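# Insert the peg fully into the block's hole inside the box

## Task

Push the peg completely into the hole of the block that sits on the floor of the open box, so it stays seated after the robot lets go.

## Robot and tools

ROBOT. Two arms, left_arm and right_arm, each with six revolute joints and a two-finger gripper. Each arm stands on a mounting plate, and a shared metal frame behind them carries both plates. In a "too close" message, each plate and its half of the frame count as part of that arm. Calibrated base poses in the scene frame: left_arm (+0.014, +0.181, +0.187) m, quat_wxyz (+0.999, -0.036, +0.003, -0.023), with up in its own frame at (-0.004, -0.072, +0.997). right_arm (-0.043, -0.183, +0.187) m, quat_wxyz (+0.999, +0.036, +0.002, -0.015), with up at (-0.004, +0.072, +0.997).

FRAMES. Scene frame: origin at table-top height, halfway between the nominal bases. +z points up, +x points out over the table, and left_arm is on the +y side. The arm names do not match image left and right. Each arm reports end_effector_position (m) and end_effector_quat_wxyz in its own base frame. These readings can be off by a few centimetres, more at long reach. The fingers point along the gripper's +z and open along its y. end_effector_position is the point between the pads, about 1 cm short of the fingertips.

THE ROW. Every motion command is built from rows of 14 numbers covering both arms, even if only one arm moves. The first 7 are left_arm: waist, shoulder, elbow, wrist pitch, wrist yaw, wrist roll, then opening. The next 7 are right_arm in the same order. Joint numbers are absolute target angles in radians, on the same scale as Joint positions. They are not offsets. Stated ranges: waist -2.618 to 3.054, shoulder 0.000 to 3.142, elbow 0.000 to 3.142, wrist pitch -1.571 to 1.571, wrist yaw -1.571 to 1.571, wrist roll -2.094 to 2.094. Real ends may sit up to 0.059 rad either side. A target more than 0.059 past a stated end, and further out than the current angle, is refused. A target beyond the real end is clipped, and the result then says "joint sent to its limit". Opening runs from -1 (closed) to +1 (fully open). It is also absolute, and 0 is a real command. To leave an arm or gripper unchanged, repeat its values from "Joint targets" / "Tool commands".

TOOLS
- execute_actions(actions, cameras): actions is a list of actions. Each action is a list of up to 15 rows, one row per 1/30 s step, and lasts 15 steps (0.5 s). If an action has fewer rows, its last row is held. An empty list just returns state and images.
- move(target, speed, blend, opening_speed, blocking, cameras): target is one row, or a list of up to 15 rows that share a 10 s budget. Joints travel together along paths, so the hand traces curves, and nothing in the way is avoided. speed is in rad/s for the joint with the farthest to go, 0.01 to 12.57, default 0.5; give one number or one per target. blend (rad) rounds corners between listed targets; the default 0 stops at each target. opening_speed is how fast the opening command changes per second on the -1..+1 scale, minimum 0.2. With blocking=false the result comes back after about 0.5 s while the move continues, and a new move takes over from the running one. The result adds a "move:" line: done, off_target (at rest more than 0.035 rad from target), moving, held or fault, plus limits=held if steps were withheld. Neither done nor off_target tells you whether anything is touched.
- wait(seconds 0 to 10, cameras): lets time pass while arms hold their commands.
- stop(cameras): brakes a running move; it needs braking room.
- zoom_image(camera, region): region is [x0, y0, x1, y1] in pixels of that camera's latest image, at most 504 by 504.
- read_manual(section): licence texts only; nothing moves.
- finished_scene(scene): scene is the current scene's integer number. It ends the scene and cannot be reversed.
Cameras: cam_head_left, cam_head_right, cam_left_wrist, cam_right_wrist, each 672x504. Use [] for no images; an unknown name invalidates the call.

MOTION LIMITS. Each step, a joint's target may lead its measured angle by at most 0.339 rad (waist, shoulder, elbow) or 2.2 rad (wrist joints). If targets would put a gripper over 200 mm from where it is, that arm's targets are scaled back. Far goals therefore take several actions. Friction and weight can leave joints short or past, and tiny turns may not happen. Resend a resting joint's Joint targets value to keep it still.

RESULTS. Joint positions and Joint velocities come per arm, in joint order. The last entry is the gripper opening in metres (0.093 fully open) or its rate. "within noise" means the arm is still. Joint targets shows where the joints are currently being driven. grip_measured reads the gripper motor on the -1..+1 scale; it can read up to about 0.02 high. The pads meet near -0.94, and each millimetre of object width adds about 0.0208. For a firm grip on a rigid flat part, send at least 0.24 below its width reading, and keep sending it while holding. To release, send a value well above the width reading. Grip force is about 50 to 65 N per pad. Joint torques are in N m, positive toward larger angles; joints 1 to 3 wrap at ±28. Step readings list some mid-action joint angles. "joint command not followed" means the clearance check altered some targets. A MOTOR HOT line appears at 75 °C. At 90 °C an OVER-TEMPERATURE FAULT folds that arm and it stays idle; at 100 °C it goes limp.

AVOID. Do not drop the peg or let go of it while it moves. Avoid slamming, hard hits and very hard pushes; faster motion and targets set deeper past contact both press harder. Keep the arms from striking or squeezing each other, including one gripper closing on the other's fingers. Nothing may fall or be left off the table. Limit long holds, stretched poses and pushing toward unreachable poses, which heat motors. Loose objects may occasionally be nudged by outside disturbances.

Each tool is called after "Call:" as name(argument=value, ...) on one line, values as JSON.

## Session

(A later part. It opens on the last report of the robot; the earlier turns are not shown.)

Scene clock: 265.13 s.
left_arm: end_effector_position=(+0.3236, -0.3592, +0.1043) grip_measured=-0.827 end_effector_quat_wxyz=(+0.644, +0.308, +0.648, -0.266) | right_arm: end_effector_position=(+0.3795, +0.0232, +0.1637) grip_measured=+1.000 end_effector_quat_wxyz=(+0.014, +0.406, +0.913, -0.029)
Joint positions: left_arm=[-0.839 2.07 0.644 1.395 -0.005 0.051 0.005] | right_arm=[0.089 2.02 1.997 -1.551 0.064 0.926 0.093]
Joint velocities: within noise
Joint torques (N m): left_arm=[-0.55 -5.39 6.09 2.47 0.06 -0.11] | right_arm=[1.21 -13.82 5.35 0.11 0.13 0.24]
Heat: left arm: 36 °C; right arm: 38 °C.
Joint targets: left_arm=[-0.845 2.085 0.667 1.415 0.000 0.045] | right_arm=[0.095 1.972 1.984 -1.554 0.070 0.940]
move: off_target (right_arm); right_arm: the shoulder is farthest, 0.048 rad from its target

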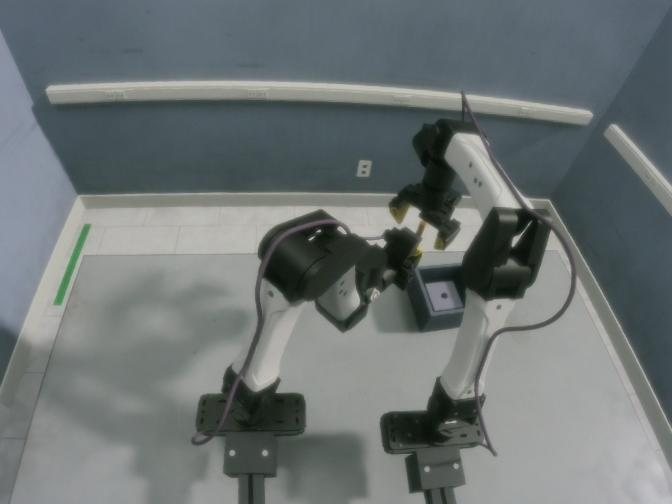

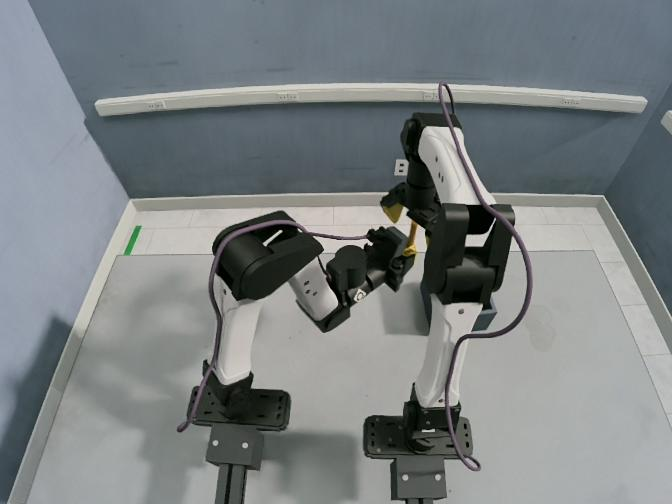

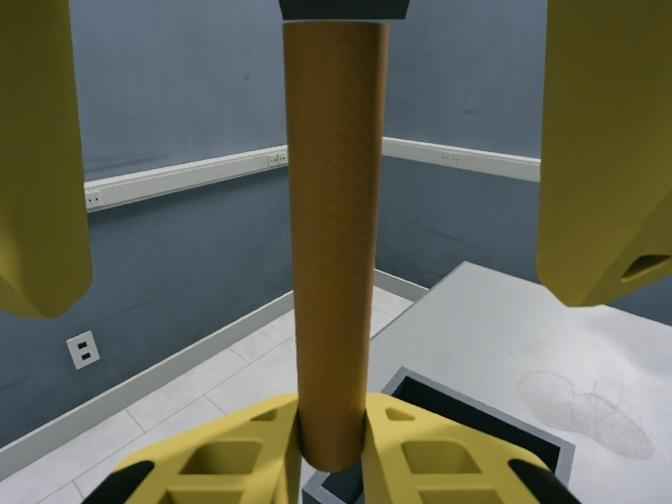

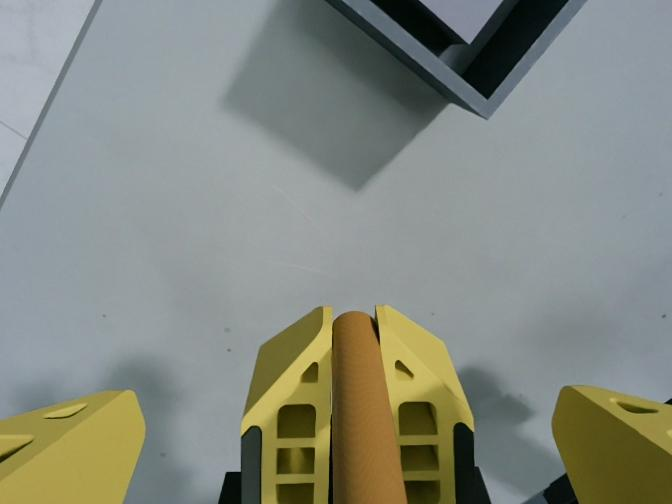

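Call:
move(target=[-0.845, 2.085, 0.667, 1.415, 0, 0.045, -0.95, 0.1, 1.91, 1.94, -1.554, 0.075, 0.95, 1], speed=0.2, cameras=["cam_left_wrist","cam_right_wrist"])

Scene clock: 278.83 s.
left_arm: end_effector_position=(+0.3236, -0.3592, +0.1043) grip_measured=-0.827 end_effector_quat_wxyz=(+0.644, +0.308, +0.648, -0.266) | right_arm: end_effector_position=(+0.3676, +0.0220, +0.1770) grip_measured=+1.000 end_effector_quat_wxyz=(+0.025, +0.411, +0.911, -0.023)
Joint positions: left_arm=[-0.839 2.07 0.644 1.395 -0.005 0.051 0.005] | right_arm=[0.089 1.951 1.953 -1.551 0.065 0.937 0.093]
Joint velocities: within noise
Joint torques (N m): left_arm=[-0.53 -5.34 6.08 2.47 0.08 -0.11] | right_arm=[1.74 -12.81 5.38 0.17 0.18 0.18]
Heat: left arm: 36 °C; right arm: 41 °C.
Joint targets: left_arm=[-0.845 2.085 0.667 1.415 0.000 0.045] | right_arm=[0.100 1.910 1.940 -1.554 0.075 0.950]
move: off_target (right_arm); right_arm: the shoulder is farthest, 0.041 rad from its target
Images, in order (width x height): cam_left_wrist 672x504, cam_right_wrist 672x504.

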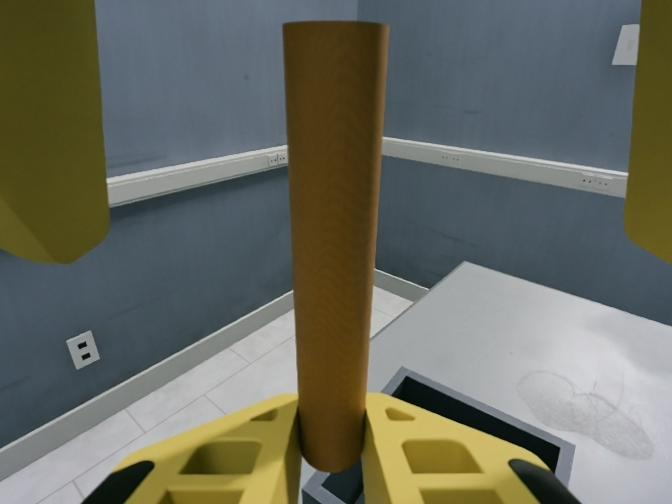

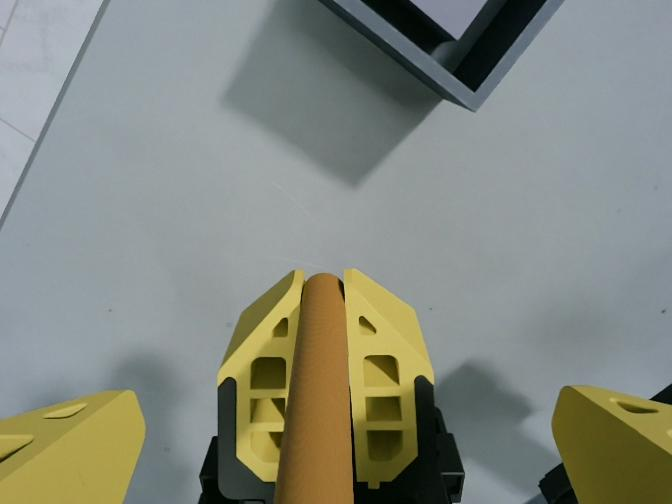

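Call:
move(target=[-0.845, 2.085, 0.667, 1.415, 0, 0.045, -0.95, 0.1, 1.98, 2.0, -1.554, 0.075, 0.95, 1], speed=0.2, cameras=["cam_left_wrist","cam_right_wrist"])

Scene clock: 287.60 s.
left_arm: end_effector_position=(+0.3236, -0.3592, +0.1043) grip_measured=-0.827 end_effector_quat_wxyz=(+0.644, +0.308, +0.648, -0.266) | right_arm: end_effector_position=(+0.3705, +0.0222, +0.1748) grip_measured=+1.000 end_effector_quat_wxyz=(+0.024, +0.411, +0.911, -0.024)
Joint positions: left_arm=[-0.839 2.07 0.644 1.395 -0.005 0.051 0.005] | right_arm=[0.089 1.966 1.965 -1.552 0.065 0.937 0.093]
Joint velocities: within noise
Joint torques (N m): left_arm=[-0.57 -5.33 6.05 2.48 0.06 -0.11] | right_arm=[1.68 -8.06 10.43 0.16 0.18 0.2]
Heat: left arm: 36 °C; right arm: 42 °C.
Joint targets: left_arm=[-0.845 2.085 0.667 1.415 0.000 0.045] | right_arm=[0.100 1.980 2.000 -1.554 0.075 0.950]
move: done
Images, in order (width x height): cam_left_wrist 672x504, cam_right_wrist 672x504.

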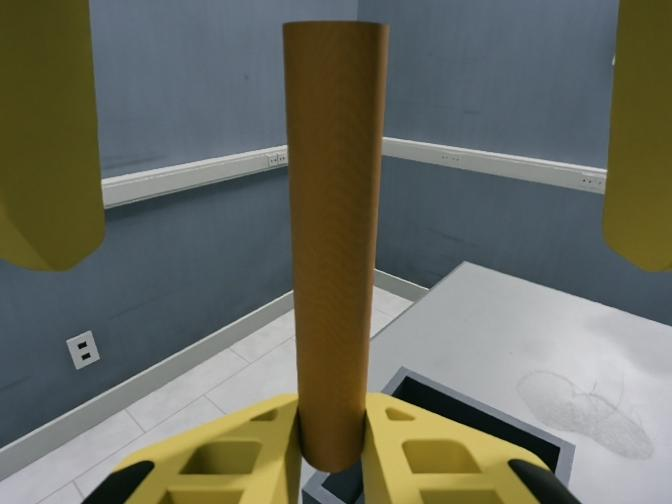

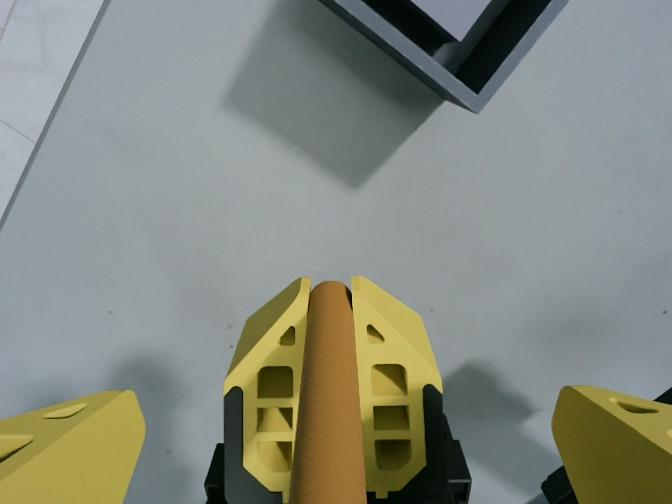

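Call:
move(target=[[-0.845, 2.085, 0.667, 1.415, 0, 0.045, -0.95, 0.1, 2.002, 2.028, -1.554, 0.075, 0.95, 1],[-0.845, 2.085, 0.667, 1.415, 0, 0.045, -0.95, 0.1, 2.002, 2.028, -1.554, 0.075, 0.95, -0.95]], speed=0.2, opening_speed=0.6, cameras=["cam_left_wrist","cam_right_wrist"])

Scene clock: 295.50 s.
left_arm: end_effector_position=(+0.3236, -0.3592, +0.1044) grip_measured=-0.827 end_effector_quat_wxyz=(+0.643, +0.306, +0.649, -0.267) | right_arm: end_effector_position=(+0.3764, +0.0223, +0.1744) grip_measured=-0.790 end_effector_quat_wxyz=(+0.026, +0.412, +0.911, -0.024)
Joint positions: left_arm=[-0.839 2.07 0.644 1.396 -0.005 0.047 0.005] | right_arm=[0.089 1.987 1.993 -1.554 0.068 0.938 0.007]
Joint velocities: within noise
Joint torques (N m): left_arm=[-0.55 -5.42 6.06 2.46 0.08 -0.08] | right_arm=[1.78 -8.14 10.4 0.21 0.13 0.15]
Heat: left arm: 36 °C; right arm: 41 °C.
Joint targets: left_arm=[-0.845 2.085 0.667 1.415 0.000 0.045] | right_arm=[0.100 2.002 2.028 -1.554 0.075 0.950]
move: done
Images, in order (width x height): cam_left_wrist 672x504, cam_right_wrist 672x504.

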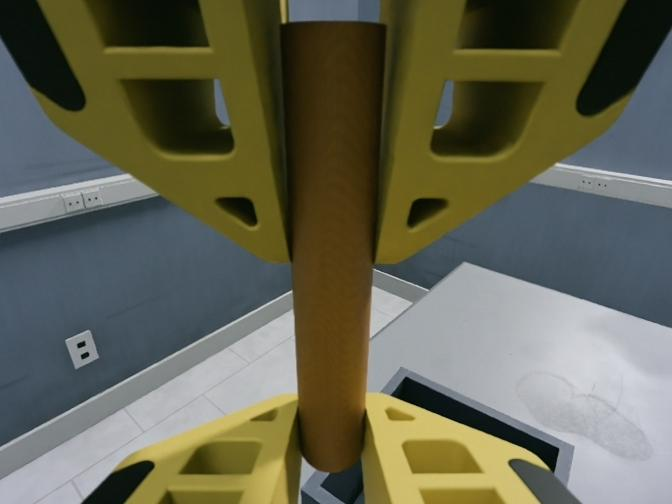

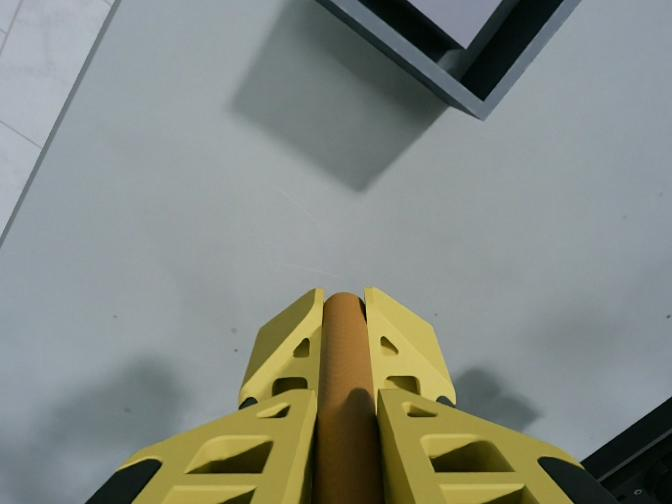

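Call:
move(target=[[-0.845, 2.085, 0.667, 1.415, 0, 0.045, -0.95, 0.1, 2.002, 2.028, -1.554, 0.075, 0.95, -0.95],[-0.845, 2.085, 0.667, 1.415, 0, 0.045, 0.6, 0.1, 2.002, 2.028, -1.554, 0.075, 0.95, -0.95],[-0.845, 1.975, 0.409, 1.54, 0, 0.045, 0.6, 0.1, 2.002, 2.028, -1.554, 0.075, 0.95, -0.95],[-0.5, 1.65, 0.25, 1.37, 0, 0, 0.6, 0.1, 2.002, 2.028, -1.554, 0.075, 0.95, -0.95],[0.0, 1.547, 0.422, 0.695, 0, 0, 0.6, 0.1, 2.002, 2.028, -1.554, 0.075, 0.95, -0.95]], speed=[0.2,0.3,0.3,0.7,0.7], opening_speed=0.8)

Scene clock: 312.70 s.
left_arm: end_effector_position=(+0.3855, -0.0019, +0.0629) grip_measured=+0.598 end_effector_quat_wxyz=(+0.520, +0.005, +0.854, +0.000) | right_arm: end_effector_position=(+0.3764, +0.0223, +0.1744) grip_measured=-0.805 end_effector_quat_wxyz=(+0.026, +0.412, +0.911, -0.024)
Joint positions: left_arm=[-0.005 1.574 0.397 0.7 -0.001 0.006 0.074] | right_arm=[0.089 1.987 1.993 -1.554 0.068 0.938 0.007]
Joint velocities: within noise
Joint torques (N m): left_arm=[0.4 -6.26 7.16 2.11 0.03 -0.11] | right_arm=[1.81 -8.2 10.39 0.21 0.16 0.23]
Heat: left arm: 36 °C; right arm: 39 °C.
Joint targets: left_arm=[0.000 1.547 0.422 0.695 0.000 0.000] | right_arm=[0.100 2.002 2.028 -1.554 0.075 0.950]
move: done

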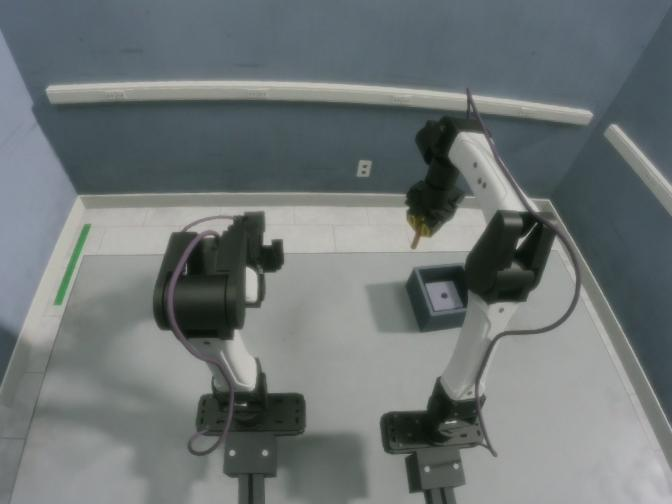

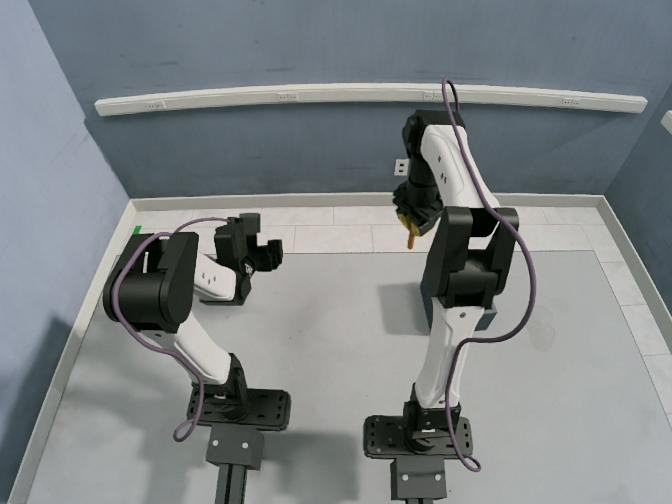

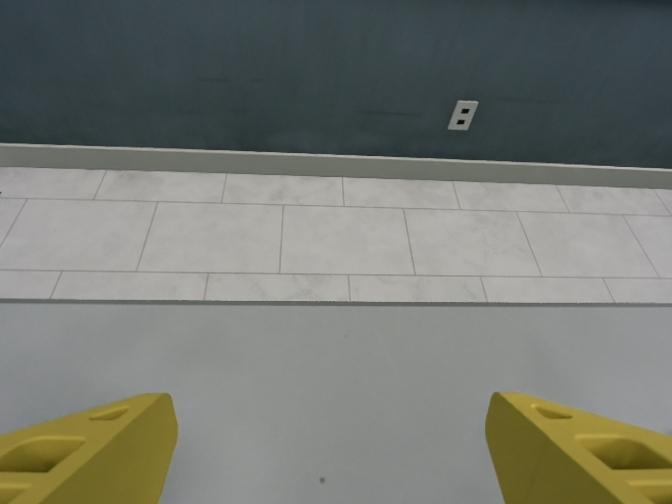

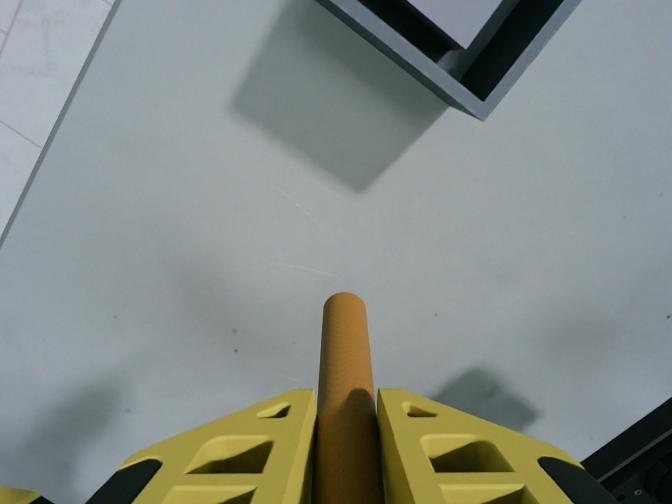

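Call:
move(target=[0.0, 1.547, 0.422, 0.695, 0, 0, 0.6, -0.33, 2.265, 1.915, -1.176, 0.07, -0.32, -0.95], speed=0.6)

Call:
zoom_image(camera="cam_right_wrist", region=[100, 0, 600, 504])

Scene clock: 340.27 s.
left_arm: end_effector_position=(+0.3853, -0.0019, +0.0626) grip_measured=+0.598 end_effector_quat_wxyz=(+0.519, +0.005, +0.855, +0.000) | right_arm: end_effector_position=(+0.4226, -0.1559, +0.0554) grip_measured=-0.805 end_effector_quat_wxyz=(+0.014, +0.011, +0.999, -0.040)
Joint positions: left_arm=[-0.005 1.574 0.397 0.699 -0.001 0.006 0.074] | right_arm=[-0.328 2.252 1.926 -1.192 0.068 -0.308 0.007]
Joint velocities: within noise
Joint torques (N m): left_arm=[0.4 -6.26 7.16 2.11 0.03 -0.11] | right_arm=[0.72 -10.7 5.89 0.38 0.07 -0.11]
Heat: left arm: 37 °C; right arm: 39 °C.
Joint targets: left_arm=[0.000 1.547 0.422 0.695 0.000 0.000] | right_arm=[-0.330 2.265 1.915 -1.176 0.070 -0.320]
move: done

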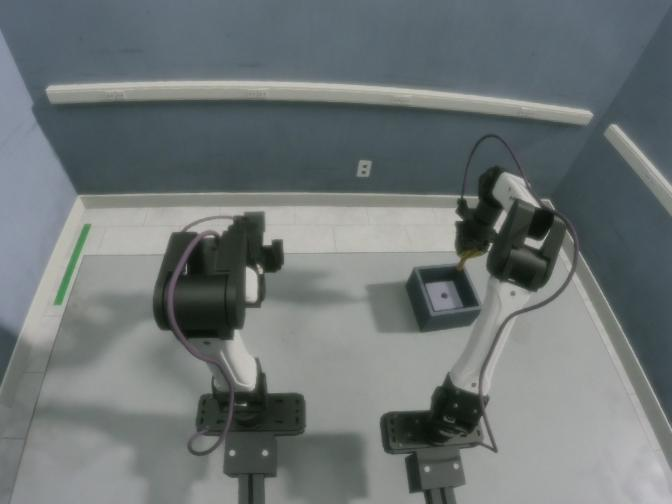

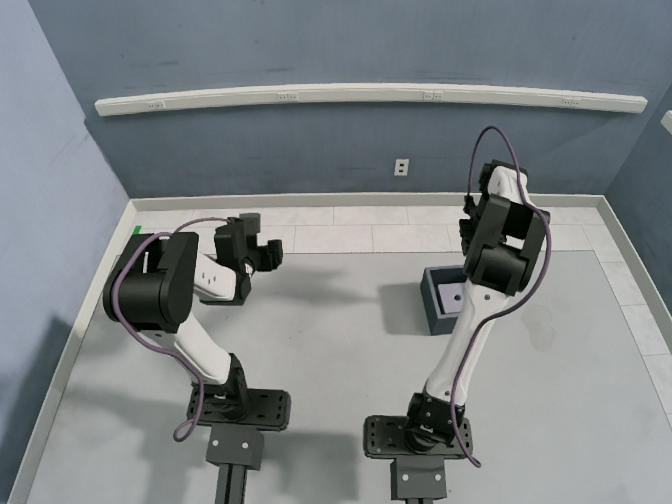

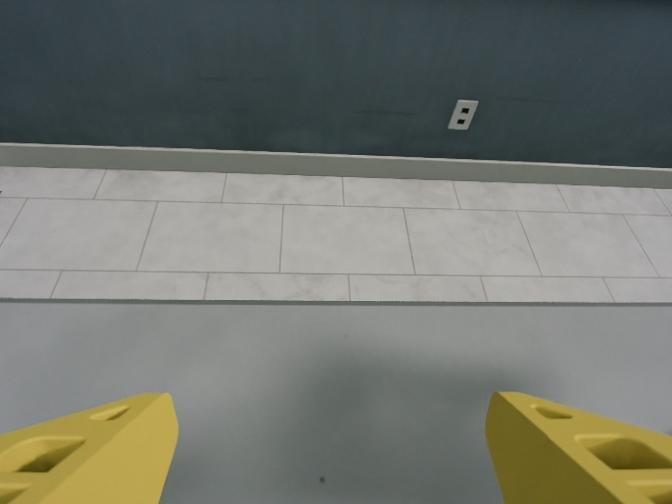

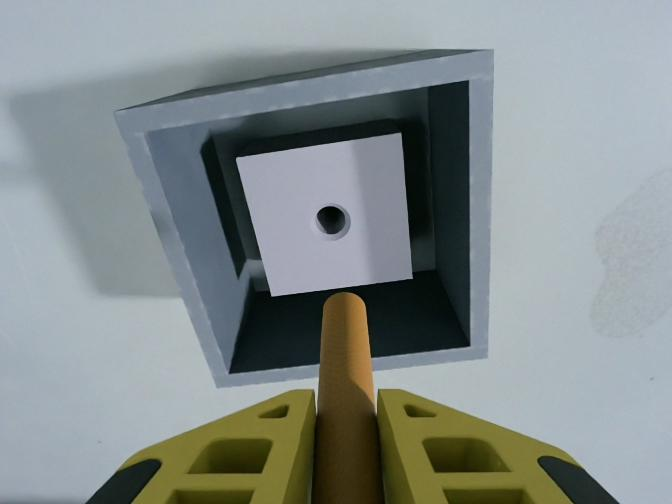

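Scaled by 1.000.

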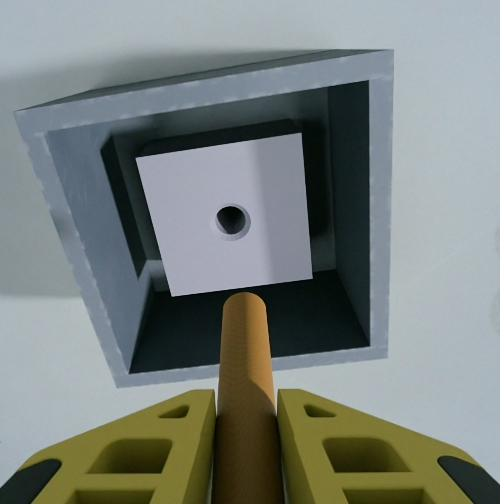

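Call:
move(target=[0.0, 1.547, 0.422, 0.695, 0, 0, 0.6, -0.325, 2.272, 1.677, -0.958, 0.066, -0.462, -0.95], speed=0.4, cameras=["cam_head_left","cam_right_wrist"])

Scene clock: 360.20 s.
left_arm: end_effector_position=(+0.3853, -0.0019, +0.0626) grip_measured=+0.598 end_effector_quat_wxyz=(+0.519, +0.005, +0.855, +0.000) | right_arm: end_effector_position=(+0.4050, -0.1499, -0.0075) grip_measured=-0.805 end_effector_quat_wxyz=(-0.003, -0.060, +0.998, -0.036)
Joint positions: left_arm=[-0.005 1.574 0.397 0.699 -0.001 0.006 0.074] | right_arm=[-0.328 2.261 1.687 -0.975 0.068 -0.45 0.007]
Joint velocities: within noise
Joint torques (N m): left_arm=[0.36 -6.26 7.16 2.09 0.04 -0.12] | right_arm=[1.09 -10.56 5.6 0.3 0.03 -0.07]
Heat: left arm: 37 °C; right arm: 40 °C.
Joint targets: left_arm=[0.000 1.547 0.422 0.695 0.000 0.000] | right_arm=[-0.325 2.272 1.677 -0.958 0.066 -0.462]
move: done
Images, in order (width x height): cam_head_left 672x504, cam_right_wrist 672x504.

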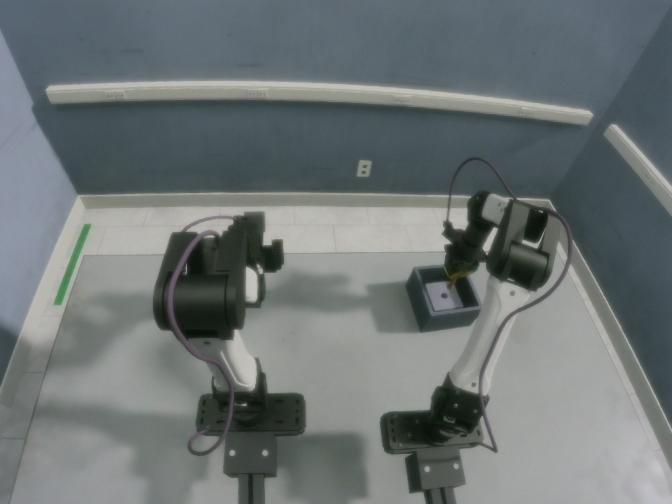

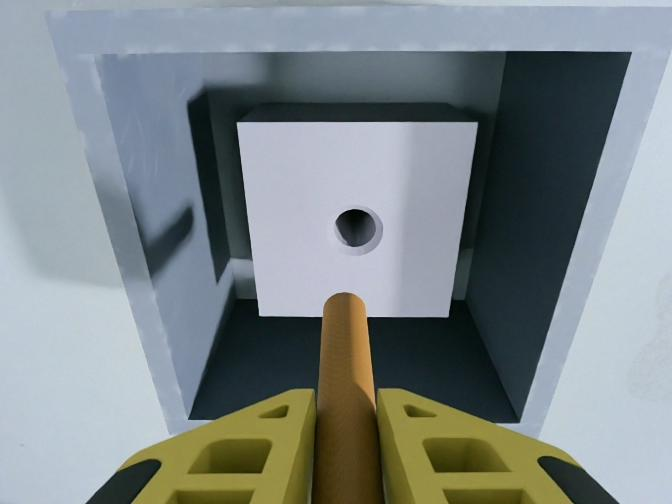

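Call:
move(target=[0.0, 1.547, 0.422, 0.695, 0, 0, 0.6, -0.335, 2.369, 1.660, -0.841, 0.066, -0.472, -0.95], speed=0.2, cameras=["cam_right_wrist"])

Scene clock: 377.53 s.
left_arm: end_effector_position=(+0.3853, -0.0019, +0.0626) grip_measured=+0.598 end_effector_quat_wxyz=(+0.519, +0.005, +0.855, +0.000) | right_arm: end_effector_position=(+0.4136, -0.1528, -0.0505) grip_measured=-0.805 end_effector_quat_wxyz=(-0.001, -0.066, +0.997, -0.037)
Joint positions: left_arm=[-0.005 1.574 0.397 0.698 -0.001 0.006 0.074] | right_arm=[-0.328 2.356 1.67 -0.858 0.068 -0.46 0.007]
Joint velocities: within noise
Joint torques (N m): left_arm=[0.38 -6.2 7.19 2.1 0.03 -0.11] | right_arm=[0.23 -10.85 5.24 0.33 0.01 -0.13]
Heat: left arm: 37 °C; right arm: 41 °C.
Joint targets: left_arm=[0.000 1.547 0.422 0.695 0.000 0.000] | right_arm=[-0.335 2.369 1.660 -0.841 0.066 -0.472]
move: done
Images, in order (width x height): cam_right_wrist 672x504.

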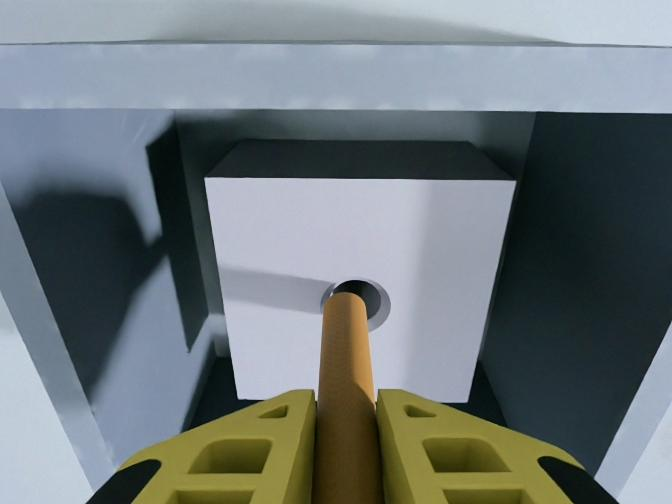

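Call:
move(target=[0.0, 1.547, 0.422, 0.695, 0, 0, 0.6, -0.348, 2.369, 1.660, -0.841, 0.066, -0.472, -0.95], speed=0.2, cameras=["cam_right_wrist"])

Call:
zoom_image(camera="cam_right_wrist", region=[260, 230, 440, 410])

Scene clock: 386.87 s.
left_arm: end_effector_position=(+0.3853, -0.0019, +0.0626) grip_measured=+0.598 end_effector_quat_wxyz=(+0.519, +0.005, +0.855, +0.000) | right_arm: end_effector_position=(+0.4117, -0.1586, -0.0504) grip_measured=-0.805 end_effector_quat_wxyz=(+0.000, -0.059, +0.998, -0.037)
Joint positions: left_arm=[-0.005 1.574 0.397 0.698 -0.001 0.006 0.074] | right_arm=[-0.342 2.356 1.67 -0.857 0.068 -0.46 0.007]
Joint velocities: within noise
Joint torques (N m): left_arm=[0.4 -6.28 7.15 2.12 0.04 -0.12] | right_arm=[0.36 -10.71 5.23 0.33 -0.02 -0.09]
Heat: left arm: 37 °C; right arm: 42 °C.
Joint targets: left_arm=[0.000 1.547 0.422 0.695 0.000 0.000] | right_arm=[-0.348 2.369 1.660 -0.841 0.066 -0.472]
move: done
Images, in order (width x height): cam_right_wrist 672x504.

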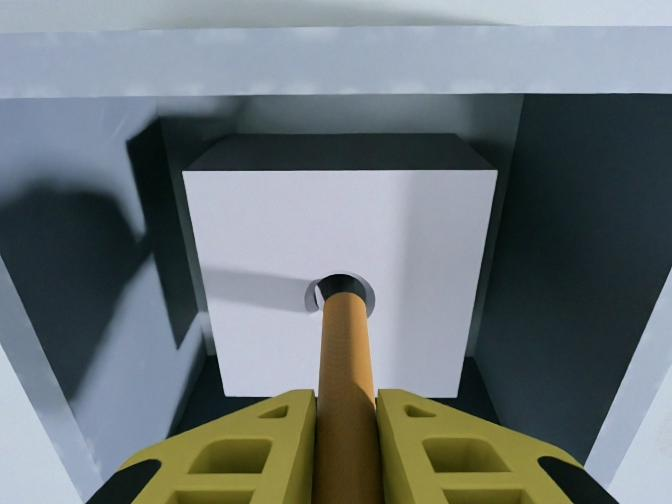

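Scaled by 2.800.

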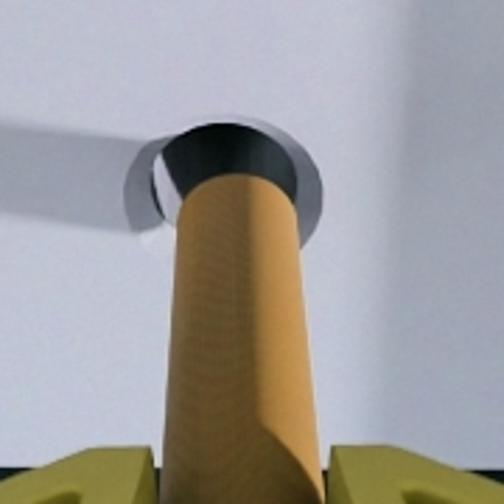

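Call:
move(target=[0.0, 1.547, 0.422, 0.695, 0, 0, 0.6, -0.346, 2.411, 1.643, -0.783, 0.066, -0.472, -0.95], speed=0.05, cameras=["cam_right_wrist"])

Call:
zoom_image(camera="cam_right_wrist", region=[260, 230, 440, 410])

Scene clock: 399.23 s.
left_arm: end_effector_position=(+0.3853, -0.0019, +0.0626) grip_measured=+0.598 end_effector_quat_wxyz=(+0.519, +0.005, +0.855, +0.000) | right_arm: end_effector_position=(+0.4131, -0.1590, -0.0699) grip_measured=-0.805 end_effector_quat_wxyz=(+0.001, -0.059, +0.998, -0.037)
Joint positions: left_arm=[-0.005 1.574 0.397 0.698 -0.001 0.006 0.074] | right_arm=[-0.342 2.395 1.655 -0.801 0.068 -0.46 0.007]
Joint velocities: within noise
Joint torques (N m): left_arm=[0.38 -6.32 7.16 2.1 0.04 -0.11] | right_arm=[0.57 -10.66 5.14 0.32 0 -0.1]
Heat: left arm: 37 °C; right arm: 42 °C.
Joint targets: left_arm=[0.000 1.547 0.422 0.695 0.000 0.000] | right_arm=[-0.346 2.411 1.643 -0.783 0.066 -0.472]
move: done
Images, in order (width x height): cam_right_wrist 672x504.

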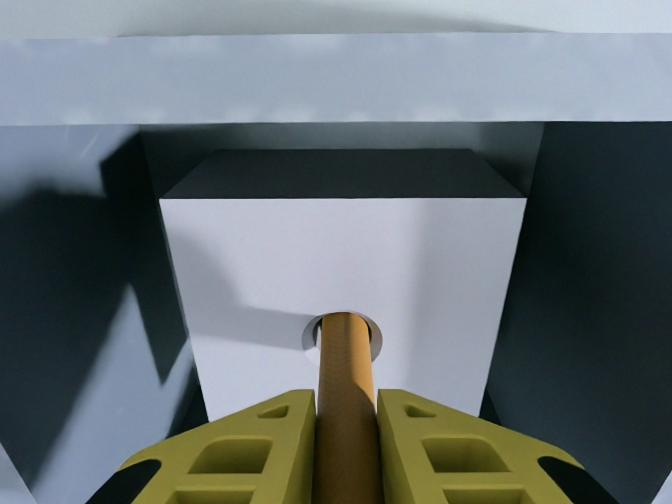

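Scaled by 2.800.

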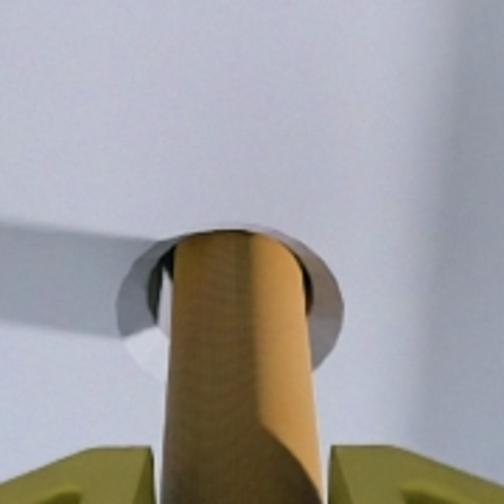

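Call:
move(target=[0.0, 1.547, 0.422, 0.695, 0, 0, 0.6, -0.348, 2.447, 1.612, -0.717, 0.066, -0.472, -0.95], speed=0.05, cameras=["cam_right_wrist"])

Call:
zoom_image(camera="cam_right_wrist", region=[240, 290, 450, 500])

Scene clock: 408.33 s.
left_arm: end_effector_position=(+0.3853, -0.0019, +0.0626) grip_measured=+0.598 end_effector_quat_wxyz=(+0.519, +0.005, +0.855, +0.000) | right_arm: end_effector_position=(+0.4112, -0.1584, -0.0911) grip_measured=-0.805 end_effector_quat_wxyz=(+0.001, -0.059, +0.998, -0.037)
Joint positions: left_arm=[-0.005 1.574 0.397 0.698 -0.001 0.006 0.074] | right_arm=[-0.342 2.43 1.624 -0.734 0.068 -0.46 0.007]
Joint velocities: within noise
Joint torques (N m): left_arm=[0.36 -6.26 7.1 2.11 0.04 -0.12] | right_arm=[0.28 -10.55 4.82 0.33 0.02 -0.08]
Heat: left arm: 37 °C; right arm: 43 °C.
Joint targets: left_arm=[0.000 1.547 0.422 0.695 0.000 0.000] | right_arm=[-0.348 2.447 1.612 -0.717 0.066 -0.472]
move: done
Images, in order (width x height): cam_right_wrist 672x504.

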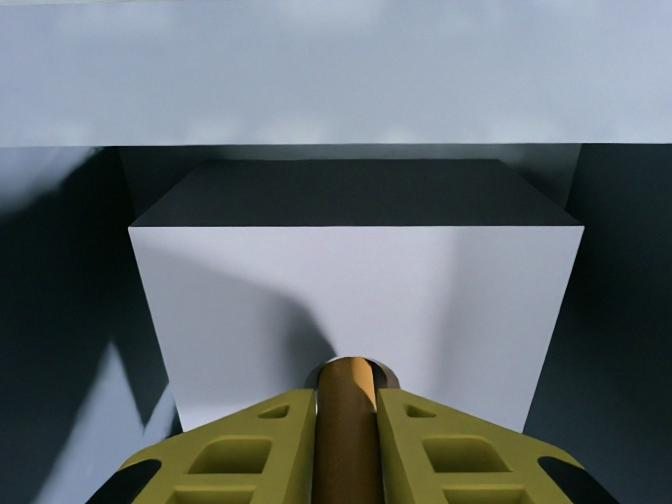

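Scaled by 2.400.

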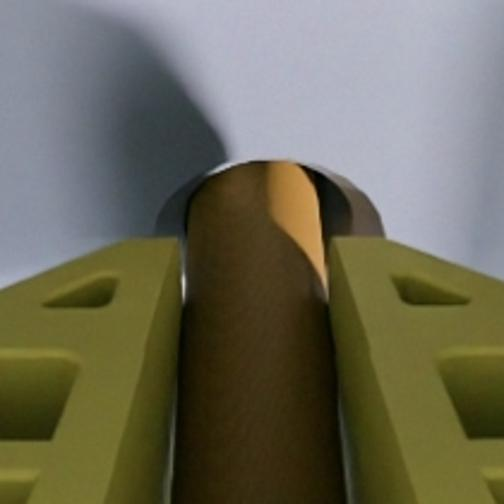

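Call:
move(target=[[0.0, 1.547, 0.422, 0.695, 0, 0, 0.6, -0.348, 2.457, 1.607, -0.702, 0.066, -0.472, -0.95],[0.0, 1.547, 0.422, 0.695, 0, 0, 0.6, -0.348, 2.457, 1.607, -0.702, 0.066, -0.472, -0.45]], speed=0.05, opening_speed=0.2, cameras=["cam_right_wrist","cam_head_left"])

Call:
zoom_image(camera="cam_right_wrist", region=[240, 290, 450, 500])

Scene clock: 420.63 s.
left_arm: end_effector_position=(+0.3853, -0.0019, +0.0626) grip_measured=+0.598 end_effector_quat_wxyz=(+0.519, +0.005, +0.855, +0.000) | right_arm: end_effector_position=(+0.4124, -0.1588, -0.0955) grip_measured=-0.452 end_effector_quat_wxyz=(+0.003, -0.059, +0.998, -0.038)
Joint positions: left_arm=[-0.005 1.574 0.397 0.698 -0.001 0.006 0.074] | right_arm=[-0.342 2.44 1.624 -0.719 0.068 -0.461 0.024]
Joint velocities: within noise
Joint torques (N m): left_arm=[0.39 -6.23 7.15 2.1 0.03 -0.12] | right_arm=[0.43 -10.56 4.11 0.35 -0.02 -0.08]
Heat: left arm: 37 °C; right arm: 42 °C.
Joint targets: left_arm=[0.000 1.547 0.422 0.695 0.000 0.000] | right_arm=[-0.348 2.457 1.607 -0.702 0.066 -0.472]
move: done
Images, in order (width x height): cam_head_left 672x504, cam_right_wrist 672x504.

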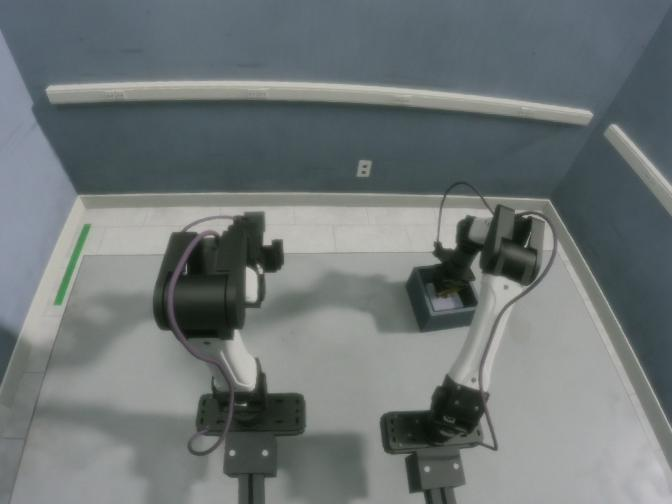

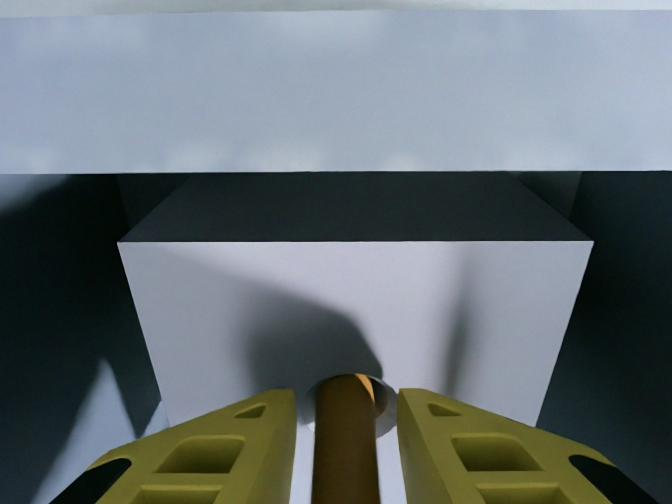

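Scaled by 2.400.

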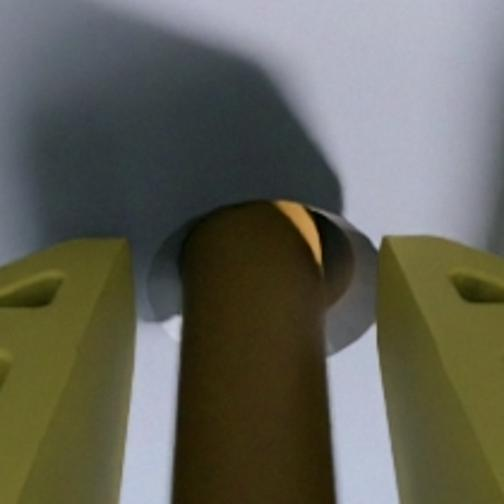

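Call:
move(target=[[0.0, 1.547, 0.422, 0.695, 0, 0, 0.6, -0.346, 2.415, 1.643, -0.787, 0.066, -0.472, -0.45],[0.0, 1.547, 0.422, 0.695, 0, 0, 0.6, -0.346, 2.365, 1.664, -0.845, 0.066, -0.472, -0.45],[0.0, 1.547, 0.422, 0.695, 0, 0, 0.6, -0.335, 2.272, 1.690, -0.973, 0.066, -0.472, -0.45]], speed=0.2, blend=0.02, cameras=["cam_right_wrist"])

Scene clock: 427.47 s.
left_arm: end_effector_position=(+0.3853, -0.0019, +0.0626) grip_measured=+0.598 end_effector_quat_wxyz=(+0.519, +0.005, +0.855, +0.000) | right_arm: end_effector_position=(+0.3885, -0.1514, -0.0389) grip_measured=-0.452 end_effector_quat_wxyz=(-0.040, -0.060, +0.997, -0.023)
Joint positions: left_arm=[-0.005 1.574 0.397 0.698 -0.001 0.006 0.074] | right_arm=[-0.342 2.323 1.66 -0.964 0.074 -0.461 0.024]
Joint velocities: within noise
Joint torques (N m): left_arm=[0.35 -6.27 7.17 2.1 0.03 -0.12] | right_arm=[1.59 -16.23 9.28 -0.11 -0.03 -0.06]
Heat: left arm: 37 °C; right arm: 43 °C.
Joint targets: left_arm=[0.000 1.547 0.422 0.695 0.000 0.000] | right_arm=[-0.335 2.272 1.690 -0.973 0.066 -0.472]
move: off_target (right_arm); right_arm: the shoulder is farthest, 0.051 rad from its target
Images, in order (width x height): cam_right_wrist 672x504.

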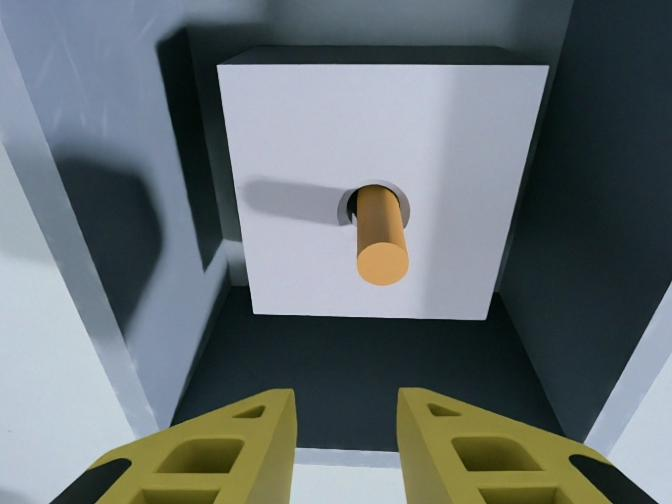

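Call:
move(target=[[0.0, 1.547, 0.422, 0.695, 0, 0, 0.6, -0.345, 2.325, 1.672, -0.90, 0.066, -0.472, -1],[0.0, 1.547, 0.422, 0.695, 0, 0, 0.6, -0.346, 2.362, 1.658, -0.841, 0.066, -0.472, -1]], speed=0.15, opening_speed=0.8, cameras=["cam_right_wrist"])

Scene clock: 435.80 s.
left_arm: end_effector_position=(+0.3853, -0.0019, +0.0626) grip_measured=+0.598 end_effector_quat_wxyz=(+0.519, +0.005, +0.855, +0.000) | right_arm: end_effector_position=(+0.4089, -0.1587, -0.0493) grip_measured=-0.975 end_effector_quat_wxyz=(-0.003, -0.059, +0.998, -0.039)
Joint positions: left_arm=[-0.005 1.574 0.397 0.698 -0.001 0.006 0.074] | right_arm=[-0.342 2.348 1.66 -0.859 0.074 -0.461 0]
Joint velocities: within noise
Joint torques (N m): left_arm=[0.35 -6.24 7.2 2.1 0.04 -0.11] | right_arm=[0.53 -10.7 6.22 0.36 -0.06 -0.08]
Heat: left arm: 37 °C; right arm: 45 °C.
Joint targets: left_arm=[0.000 1.547 0.422 0.695 0.000 0.000] | right_arm=[-0.346 2.362 1.658 -0.841 0.066 -0.472]
move: done
Images, in order (width x height): cam_right_wrist 672x504.

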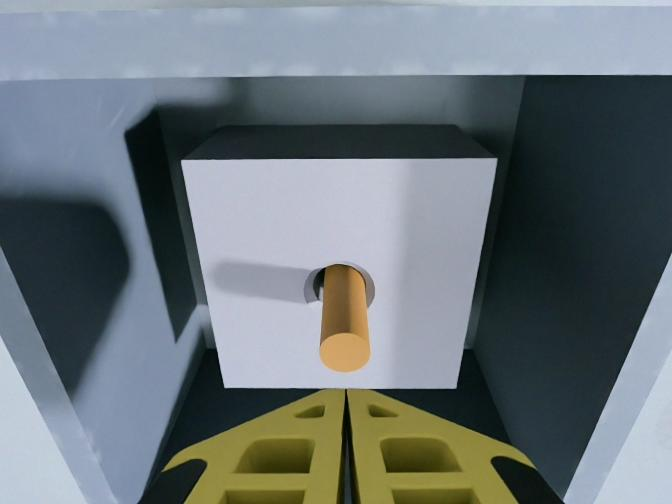

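Call:
move(target=[0.0, 1.547, 0.422, 0.695, 0, 0, 0.6, -0.346, 2.411, 1.631, -0.771, 0.066, -0.472, -1], speed=0.06, cameras=["cam_right_wrist"])

Call:
move(target=[0.0, 1.547, 0.422, 0.695, 0, 0, 0.6, -0.348, 2.447, 1.607, -0.713, 0.066, -0.472, -1], speed=0.05, cameras=["cam_right_wrist"])

Scene clock: 452.47 s.
left_arm: end_effector_position=(+0.3853, -0.0019, +0.0626) grip_measured=+0.598 end_effector_quat_wxyz=(+0.519, +0.005, +0.855, +0.000) | right_arm: end_effector_position=(+0.4122, -0.1597, -0.0700) grip_measured=-0.975 end_effector_quat_wxyz=(+0.001, -0.059, +0.997, -0.040)
Joint positions: left_arm=[-0.005 1.574 0.397 0.698 -0.001 0.006 0.074] | right_arm=[-0.342 2.39 1.645 -0.792 0.074 -0.461 0]
Joint velocities: within noise
Joint torques (N m): left_arm=[0.39 -6.28 7.15 2.1 0.04 -0.11] | right_arm=[0.43 -10.21 4.72 0.41 -0.04 -0.09]
Heat: left arm: 37 °C; right arm: 46 °C.
Joint targets: left_arm=[0.000 1.547 0.422 0.695 0.000 0.000] | right_arm=[-0.346 2.411 1.631 -0.771 0.066 -0.472]
move: done
Images, in order (width x height): cam_right_wrist 672x504.

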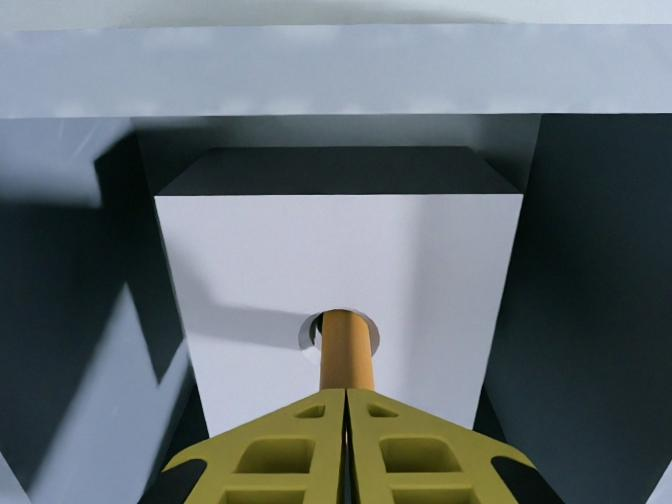

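Scene clock: 453.87 s.
left_arm: end_effector_position=(+0.3853, -0.0019, +0.0626) grip_measured=+0.598 end_effector_quat_wxyz=(+0.519, +0.005, +0.855, +0.000) | right_arm: end_effector_position=(+0.4130, -0.1598, -0.0716) grip_measured=-0.975 end_effector_quat_wxyz=(+0.004, -0.059, +0.997, -0.041)
Joint positions: left_arm=[-0.005 1.574 0.397 0.698 -0.001 0.006 0.074] | right_arm=[-0.342 2.391 1.639 -0.779 0.072 -0.461 0]
Joint velocities: within noise
Joint torques (N m): left_arm=[0.39 -6.26 7.08 2.11 0.04 -0.12] | right_arm=[0.28 -7.13 2.96 0.86 -0.02 -0.06]
Heat: left arm: 37 °C; right arm: 46 °C.
Joint targets: left_arm=[0.000 1.547 0.422 0.695 0.000 0.000] | right_arm=[-0.348 2.447 1.607 -0.713 0.066 -0.472]
move: off_target (right_arm); right_arm: the wrist pitch is farthest, 0.066 rad from its target
Images, in order (width x height): cam_right_wrist 672x504.

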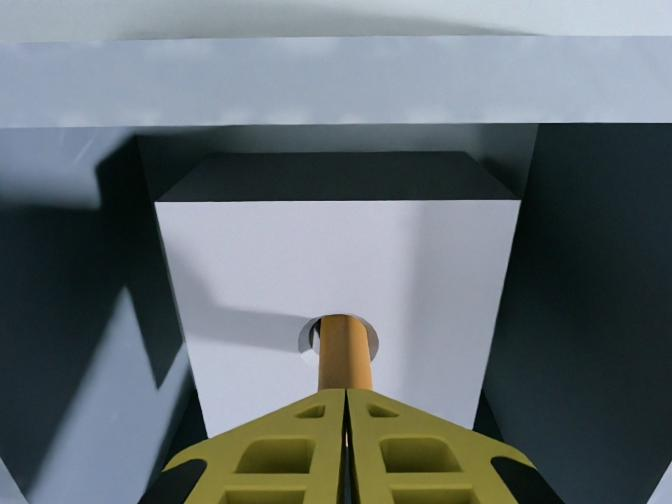

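Call:
move(target=[[0.0, 1.547, 0.422, 0.695, 0, 0, 0.6, -0.346, 2.35, 1.66, -0.86, 0.066, -0.472, -1],[0.0, 1.547, 0.422, 0.695, 0, 0, 0.6, -0.33, 2.0, 1.7, -1.15, 0.066, -0.472, -1]], speed=0.3, cameras=["cam_right_wrist"])

Call:
finished_scene(scene=1)

Scene clock: 462.50 s.
left_arm: end_effector_position=(+0.3853, -0.0019, +0.0626) grip_measured=+0.598 end_effector_quat_wxyz=(+0.519, +0.005, +0.855, +0.000) | right_arm: end_effector_position=(+0.3769, -0.1452, +0.0751) grip_measured=-0.975 end_effector_quat_wxyz=(+0.014, -0.060, +0.997, -0.045)
Joint positions: left_arm=[-0.005 1.574 0.397 0.698 -0.001 0.006 0.074] | right_arm=[-0.338 2.039 1.67 -1.142 0.072 -0.461 0]
Joint velocities: within noise
Joint torques (N m): left_arm=[0.4 -6.27 7.13 2.1 0.04 -0.11] | right_arm=[1.62 -13.83 10.11 0.19 -0.01 -0.06]
Heat: left arm: 37 °C; right arm: 45 °C.
Joint targets: left_arm=[0.000 1.547 0.422 0.695 0.000 0.000] | right_arm=[-0.330 2.000 1.700 -1.150 0.066 -0.472]
move: off_target (right_arm); right_arm: the shoulder is farthest, 0.039 rad from its target
Images, in order (width x height): cam_right_wrist 672x504.

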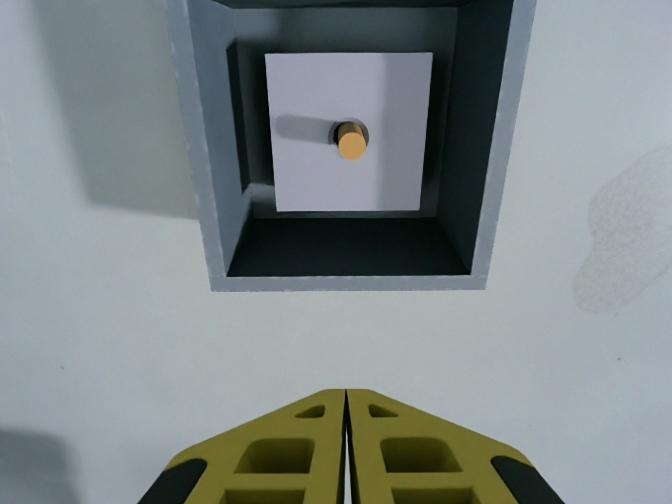

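The scene is finished: the task was done.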